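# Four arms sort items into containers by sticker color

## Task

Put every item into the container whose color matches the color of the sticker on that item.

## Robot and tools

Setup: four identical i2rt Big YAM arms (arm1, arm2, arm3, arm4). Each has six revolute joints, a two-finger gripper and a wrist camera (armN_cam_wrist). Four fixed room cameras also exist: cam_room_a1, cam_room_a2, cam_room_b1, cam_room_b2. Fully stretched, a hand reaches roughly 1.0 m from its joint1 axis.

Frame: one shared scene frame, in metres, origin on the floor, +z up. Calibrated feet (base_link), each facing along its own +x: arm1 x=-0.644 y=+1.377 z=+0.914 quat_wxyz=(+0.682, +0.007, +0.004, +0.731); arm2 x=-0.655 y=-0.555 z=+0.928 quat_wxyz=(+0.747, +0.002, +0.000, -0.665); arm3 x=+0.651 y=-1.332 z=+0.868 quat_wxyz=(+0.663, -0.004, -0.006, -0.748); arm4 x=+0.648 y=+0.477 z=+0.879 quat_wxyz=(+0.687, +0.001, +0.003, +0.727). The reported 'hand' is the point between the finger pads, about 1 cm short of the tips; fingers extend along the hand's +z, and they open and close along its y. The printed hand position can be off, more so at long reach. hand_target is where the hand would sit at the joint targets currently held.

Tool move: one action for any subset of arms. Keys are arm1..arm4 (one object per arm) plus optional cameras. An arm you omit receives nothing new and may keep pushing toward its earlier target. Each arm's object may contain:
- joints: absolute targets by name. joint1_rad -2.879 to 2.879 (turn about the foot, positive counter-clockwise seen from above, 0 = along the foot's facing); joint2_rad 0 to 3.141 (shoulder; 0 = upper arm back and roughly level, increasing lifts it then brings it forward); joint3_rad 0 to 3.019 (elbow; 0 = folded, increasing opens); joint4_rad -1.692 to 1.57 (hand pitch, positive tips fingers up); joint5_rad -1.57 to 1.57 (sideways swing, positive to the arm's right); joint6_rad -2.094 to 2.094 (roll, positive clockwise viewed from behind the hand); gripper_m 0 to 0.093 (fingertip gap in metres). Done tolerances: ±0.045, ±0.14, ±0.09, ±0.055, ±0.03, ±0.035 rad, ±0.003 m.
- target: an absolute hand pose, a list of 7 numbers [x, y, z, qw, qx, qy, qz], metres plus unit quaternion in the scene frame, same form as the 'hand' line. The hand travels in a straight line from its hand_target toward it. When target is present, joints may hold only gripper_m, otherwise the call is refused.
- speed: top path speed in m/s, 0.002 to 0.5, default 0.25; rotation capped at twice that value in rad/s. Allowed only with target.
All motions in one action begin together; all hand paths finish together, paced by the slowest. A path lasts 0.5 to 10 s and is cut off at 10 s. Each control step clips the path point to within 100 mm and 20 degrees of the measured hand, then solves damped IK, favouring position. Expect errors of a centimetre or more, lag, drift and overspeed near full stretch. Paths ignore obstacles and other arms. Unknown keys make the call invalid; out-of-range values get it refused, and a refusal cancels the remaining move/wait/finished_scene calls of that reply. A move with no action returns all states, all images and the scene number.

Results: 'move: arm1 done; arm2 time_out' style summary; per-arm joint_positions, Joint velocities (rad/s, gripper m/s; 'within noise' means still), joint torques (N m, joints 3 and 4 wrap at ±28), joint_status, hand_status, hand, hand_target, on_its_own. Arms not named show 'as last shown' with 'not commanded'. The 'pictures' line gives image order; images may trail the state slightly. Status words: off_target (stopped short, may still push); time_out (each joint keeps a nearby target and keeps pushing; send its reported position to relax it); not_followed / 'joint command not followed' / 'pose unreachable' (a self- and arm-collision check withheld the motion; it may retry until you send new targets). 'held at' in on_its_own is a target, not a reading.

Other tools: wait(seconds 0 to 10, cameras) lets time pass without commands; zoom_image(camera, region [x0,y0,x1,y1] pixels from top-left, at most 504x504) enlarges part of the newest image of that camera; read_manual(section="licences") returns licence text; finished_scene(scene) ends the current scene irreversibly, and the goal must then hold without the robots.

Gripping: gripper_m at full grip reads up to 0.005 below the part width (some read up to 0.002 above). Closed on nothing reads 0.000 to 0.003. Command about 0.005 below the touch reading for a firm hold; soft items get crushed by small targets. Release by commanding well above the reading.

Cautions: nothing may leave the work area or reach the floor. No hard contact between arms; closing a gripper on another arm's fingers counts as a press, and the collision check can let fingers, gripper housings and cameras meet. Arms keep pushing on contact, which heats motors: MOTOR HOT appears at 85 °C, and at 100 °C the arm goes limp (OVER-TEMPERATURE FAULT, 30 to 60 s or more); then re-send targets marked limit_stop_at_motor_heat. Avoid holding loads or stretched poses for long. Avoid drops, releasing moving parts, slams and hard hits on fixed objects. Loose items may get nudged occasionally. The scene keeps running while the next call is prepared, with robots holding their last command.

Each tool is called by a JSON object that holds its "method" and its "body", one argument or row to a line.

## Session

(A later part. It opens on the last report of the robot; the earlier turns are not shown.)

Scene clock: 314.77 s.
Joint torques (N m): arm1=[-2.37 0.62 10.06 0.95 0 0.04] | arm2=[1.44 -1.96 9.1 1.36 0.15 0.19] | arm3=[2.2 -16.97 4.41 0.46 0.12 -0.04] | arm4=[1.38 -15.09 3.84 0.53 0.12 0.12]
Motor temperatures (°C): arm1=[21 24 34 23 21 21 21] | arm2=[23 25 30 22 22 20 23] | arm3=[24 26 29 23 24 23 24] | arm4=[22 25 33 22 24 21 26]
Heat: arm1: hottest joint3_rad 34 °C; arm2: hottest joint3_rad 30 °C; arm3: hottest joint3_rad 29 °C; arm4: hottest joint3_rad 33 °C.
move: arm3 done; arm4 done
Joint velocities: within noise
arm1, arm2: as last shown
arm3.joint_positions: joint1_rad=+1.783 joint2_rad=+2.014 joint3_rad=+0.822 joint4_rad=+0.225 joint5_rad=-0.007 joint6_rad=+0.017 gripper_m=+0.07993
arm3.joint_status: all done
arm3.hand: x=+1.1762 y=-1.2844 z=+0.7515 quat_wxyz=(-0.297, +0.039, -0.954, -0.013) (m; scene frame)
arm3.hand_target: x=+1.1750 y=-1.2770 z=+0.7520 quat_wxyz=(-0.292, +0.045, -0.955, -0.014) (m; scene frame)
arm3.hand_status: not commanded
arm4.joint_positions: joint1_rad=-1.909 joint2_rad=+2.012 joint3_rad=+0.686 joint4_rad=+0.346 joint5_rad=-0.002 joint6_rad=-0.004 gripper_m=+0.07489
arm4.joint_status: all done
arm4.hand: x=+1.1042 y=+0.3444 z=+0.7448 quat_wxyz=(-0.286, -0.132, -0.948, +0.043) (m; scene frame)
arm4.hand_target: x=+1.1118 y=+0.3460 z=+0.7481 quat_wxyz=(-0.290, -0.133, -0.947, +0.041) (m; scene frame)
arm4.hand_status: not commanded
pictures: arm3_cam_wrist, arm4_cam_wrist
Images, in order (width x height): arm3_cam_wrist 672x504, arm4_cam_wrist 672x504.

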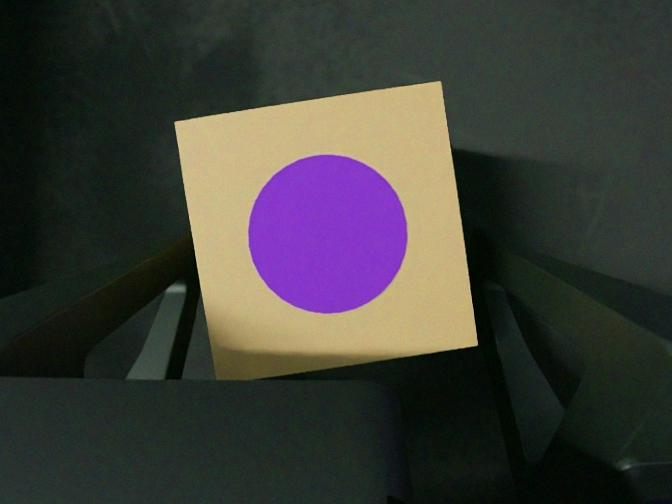

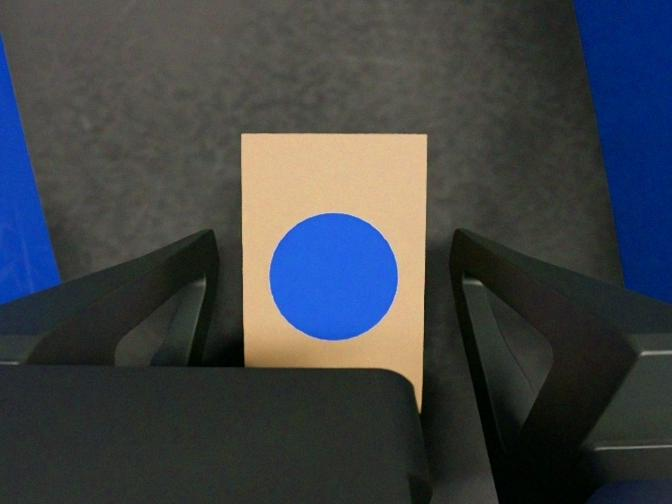

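{"method": "move", "body": {
  "arm3": {"joints": {"gripper_m": 0.092}}
}}

{"method": "move", "body": {
  "arm3": {"target": [1.07, -1.287, 0.93, 0.2921, -0.0450, 0.9553, 0.0138], "speed": 0.2},
  "arm4": {"target": [1.02, 0.372, 0.92, 0.2896, 0.1331, 0.9470, -0.0407], "speed": 0.2},
  "cameras": ["arm3_cam_wrist", "arm4_cam_wrist", "cam_room_a1", "cam_room_a2"]
}}

Scene clock: 319.80 s.
Joint torques (N m): arm1=[-2.73 0.91 10.15 1.03 -0.02 0.04] | arm2=[1.44 -2.02 9.07 1.36 0.16 0.19] | arm3=[2.02 -16.79 4.42 0.5 0.12 -0.03] | arm4=[1.38 -14.74 3.71 0.42 0.13 0.13]
Motor temperatures (°C): arm1=[21 24 34 23 21 21 21] | arm2=[23 25 30 22 22 20 23] | arm3=[24 26 28 23 24 23 24] | arm4=[22 25 32 22 24 21 26]
Heat: arm1: hottest joint3_rad 34 °C; arm2: hottest joint3_rad 30 °C; arm3: hottest joint3_rad 28 °C; arm4: hottest joint3_rad 32 °C.
move: arm3 done
Joint velocities: within noise
arm1.joint_positions: joint1_rad=-2.249 joint2_rad=+0.758 joint3_rad=+1.395 joint4_rad=-1.589 joint5_rad=-0.009 joint6_rad=-0.006 gripper_m=+0.09294
arm1.joint_status: not commanded
arm1.hand: x=-0.4355 y=+1.2372 z=+1.3759 quat_wxyz=(-0.284, -0.281, -0.912, +0.089) (m; scene frame)
arm1.hand_target: x=-0.4408 y=+1.2382 z=+1.3782 quat_wxyz=(-0.285, -0.286, -0.911, +0.090) (m; scene frame)
arm1.hand_status: not commanded
arm2.joint_positions: joint1_rad=+0.914 joint2_rad=+0.756 joint3_rad=+1.406 joint4_rad=-1.585 joint5_rad=+0.003 joint6_rad=-0.008 gripper_m=+0.09290
arm2.joint_status: not commanded
arm2.hand: x=-0.4469 y=-0.6830 z=+1.3995 quat_wxyz=(-0.301, -0.250, -0.916, +0.084) (m; scene frame)
arm2.hand_target: x=-0.4503 y=-0.6794 z=+1.3959 quat_wxyz=(-0.295, -0.253, -0.918, +0.081) (m; scene frame)
arm2.hand_status: not commanded
arm3.joint_positions: joint1_rad=+1.783 joint2_rad=+2.014 joint3_rad=+0.822 joint4_rad=+0.225 joint5_rad=-0.007 joint6_rad=+0.017 gripper_m=+0.09193
arm3.joint_status: all done
arm3.hand: x=+1.1762 y=-1.2844 z=+0.7515 quat_wxyz=(-0.297, +0.039, -0.954, -0.013) (m; scene frame)
arm3.hand_target: x=+1.1750 y=-1.2771 z=+0.7520 quat_wxyz=(-0.292, +0.045, -0.955, -0.014) (m; scene frame)
arm3.hand_status: not commanded
arm4: as last shown
pictures: none

Scene clock: 321.50 s.
Joint torques (N m): arm1=[-2.26 0.79 10.21 1.14 -0.04 0] | arm2=[1.61 -2.02 9.07 1.36 0.15 0.19] | arm3=[1.79 -8.47 7.05 0.85 0 -0.08] | arm4=[0.73 -7.12 6.87 0.58 0.07 0.14]
Motor temperatures (°C): arm1=[21 24 34 23 21 21 21] | arm2=[23 25 30 22 22 20 23] | arm3=[24 26 28 23 24 23 24] | arm4=[22 25 32 22 24 21 26]
Heat: arm1: hottest joint3_rad 34 °C; arm2: hottest joint3_rad 30 °C; arm3: hottest joint3_rad 28 °C; arm4: hottest joint3_rad 32 °C.
move: arm3 done; arm4 done
Joint velocities: within noise
arm1, arm2: as last shown
arm3.joint_positions: joint1_rad=+1.783 joint2_rad=+1.304 joint3_rad=+0.618 joint4_rad=-0.272 joint5_rad=-0.006 joint6_rad=+0.017 gripper_m=+0.09193
arm3.joint_status: not commanded
arm3.hand: x=+1.0749 y=-1.2913 z=+0.9365 quat_wxyz=(-0.302, +0.038, -0.953, -0.013) (m; scene frame)
arm3.hand_target: x=+1.0699 y=-1.2871 z=+0.9301 quat_wxyz=(-0.292, +0.045, -0.955, -0.014) (m; scene frame)
arm3.hand_status: done (0.009 m and 1.4 deg from the pose sent, 0.208 m and 0.9 deg at the start)
arm4.joint_positions: joint1_rad=-1.909 joint2_rad=+1.258 joint3_rad=+0.498 joint4_rad=-0.198 joint5_rad=-0.002 joint6_rad=-0.004 gripper_m=+0.07489
arm4.joint_status: not commanded
arm4.hand: x=+1.0221 y=+0.3691 z=+0.9233 quat_wxyz=(-0.297, -0.131, -0.945, +0.044) (m; scene frame)
arm4.hand_target: x=+1.0200 y=+0.3719 z=+0.9201 quat_wxyz=(-0.290, -0.133, -0.947, +0.041) (m; scene frame)
arm4.hand_status: done (0.005 m and 1.0 deg from the pose sent, 0.196 m and 0.5 deg at the start)
pictures: arm3_cam_wrist, arm4_cam_wrist, cam_room_a1, cam_room_a2
Images, in order (width x height): arm3_cam_wrist 672x504, arm4_cam_wrist 672x504, cam_room_a1 672x504, cam_room_a2 672x504.

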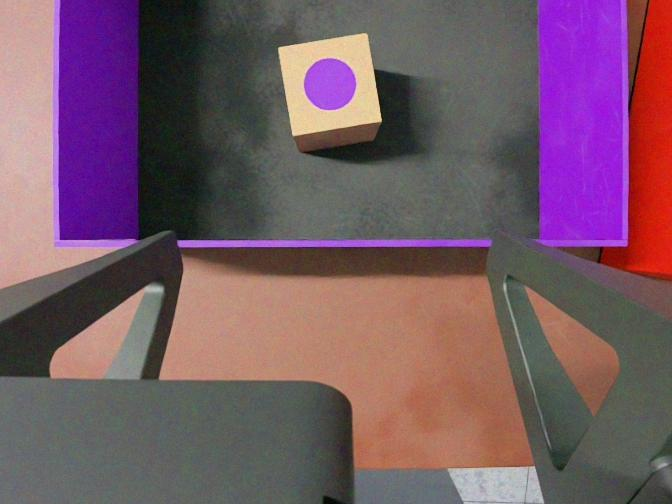

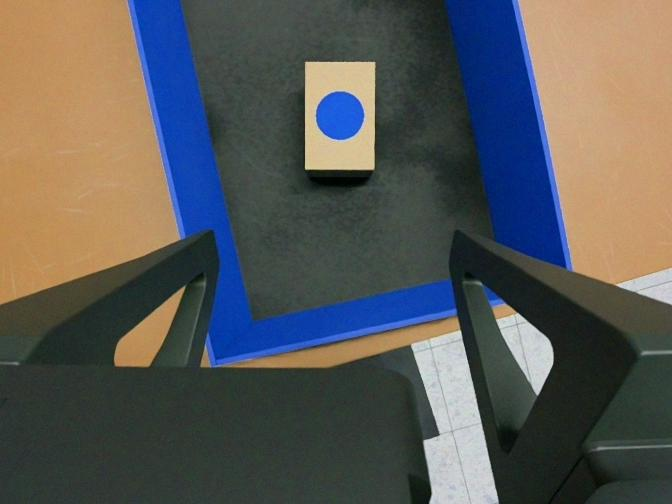

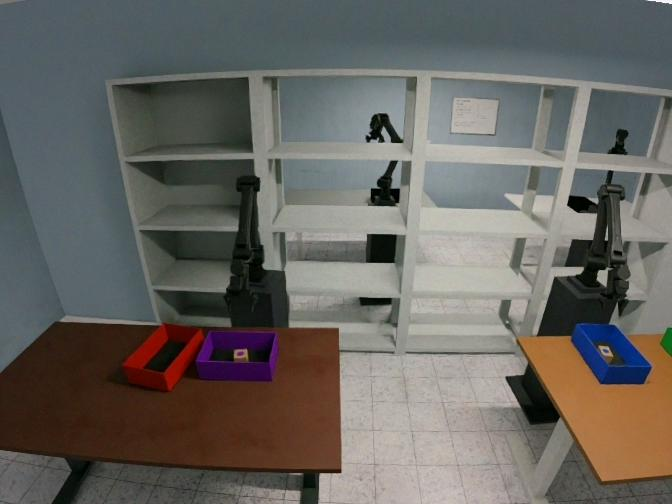

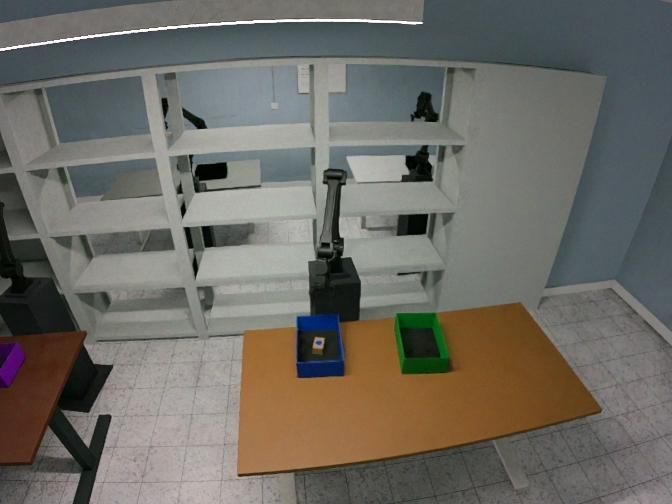

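{"method": "finished_scene", "body": {
  "scene": 2
}}

The scene is finished: the task was done.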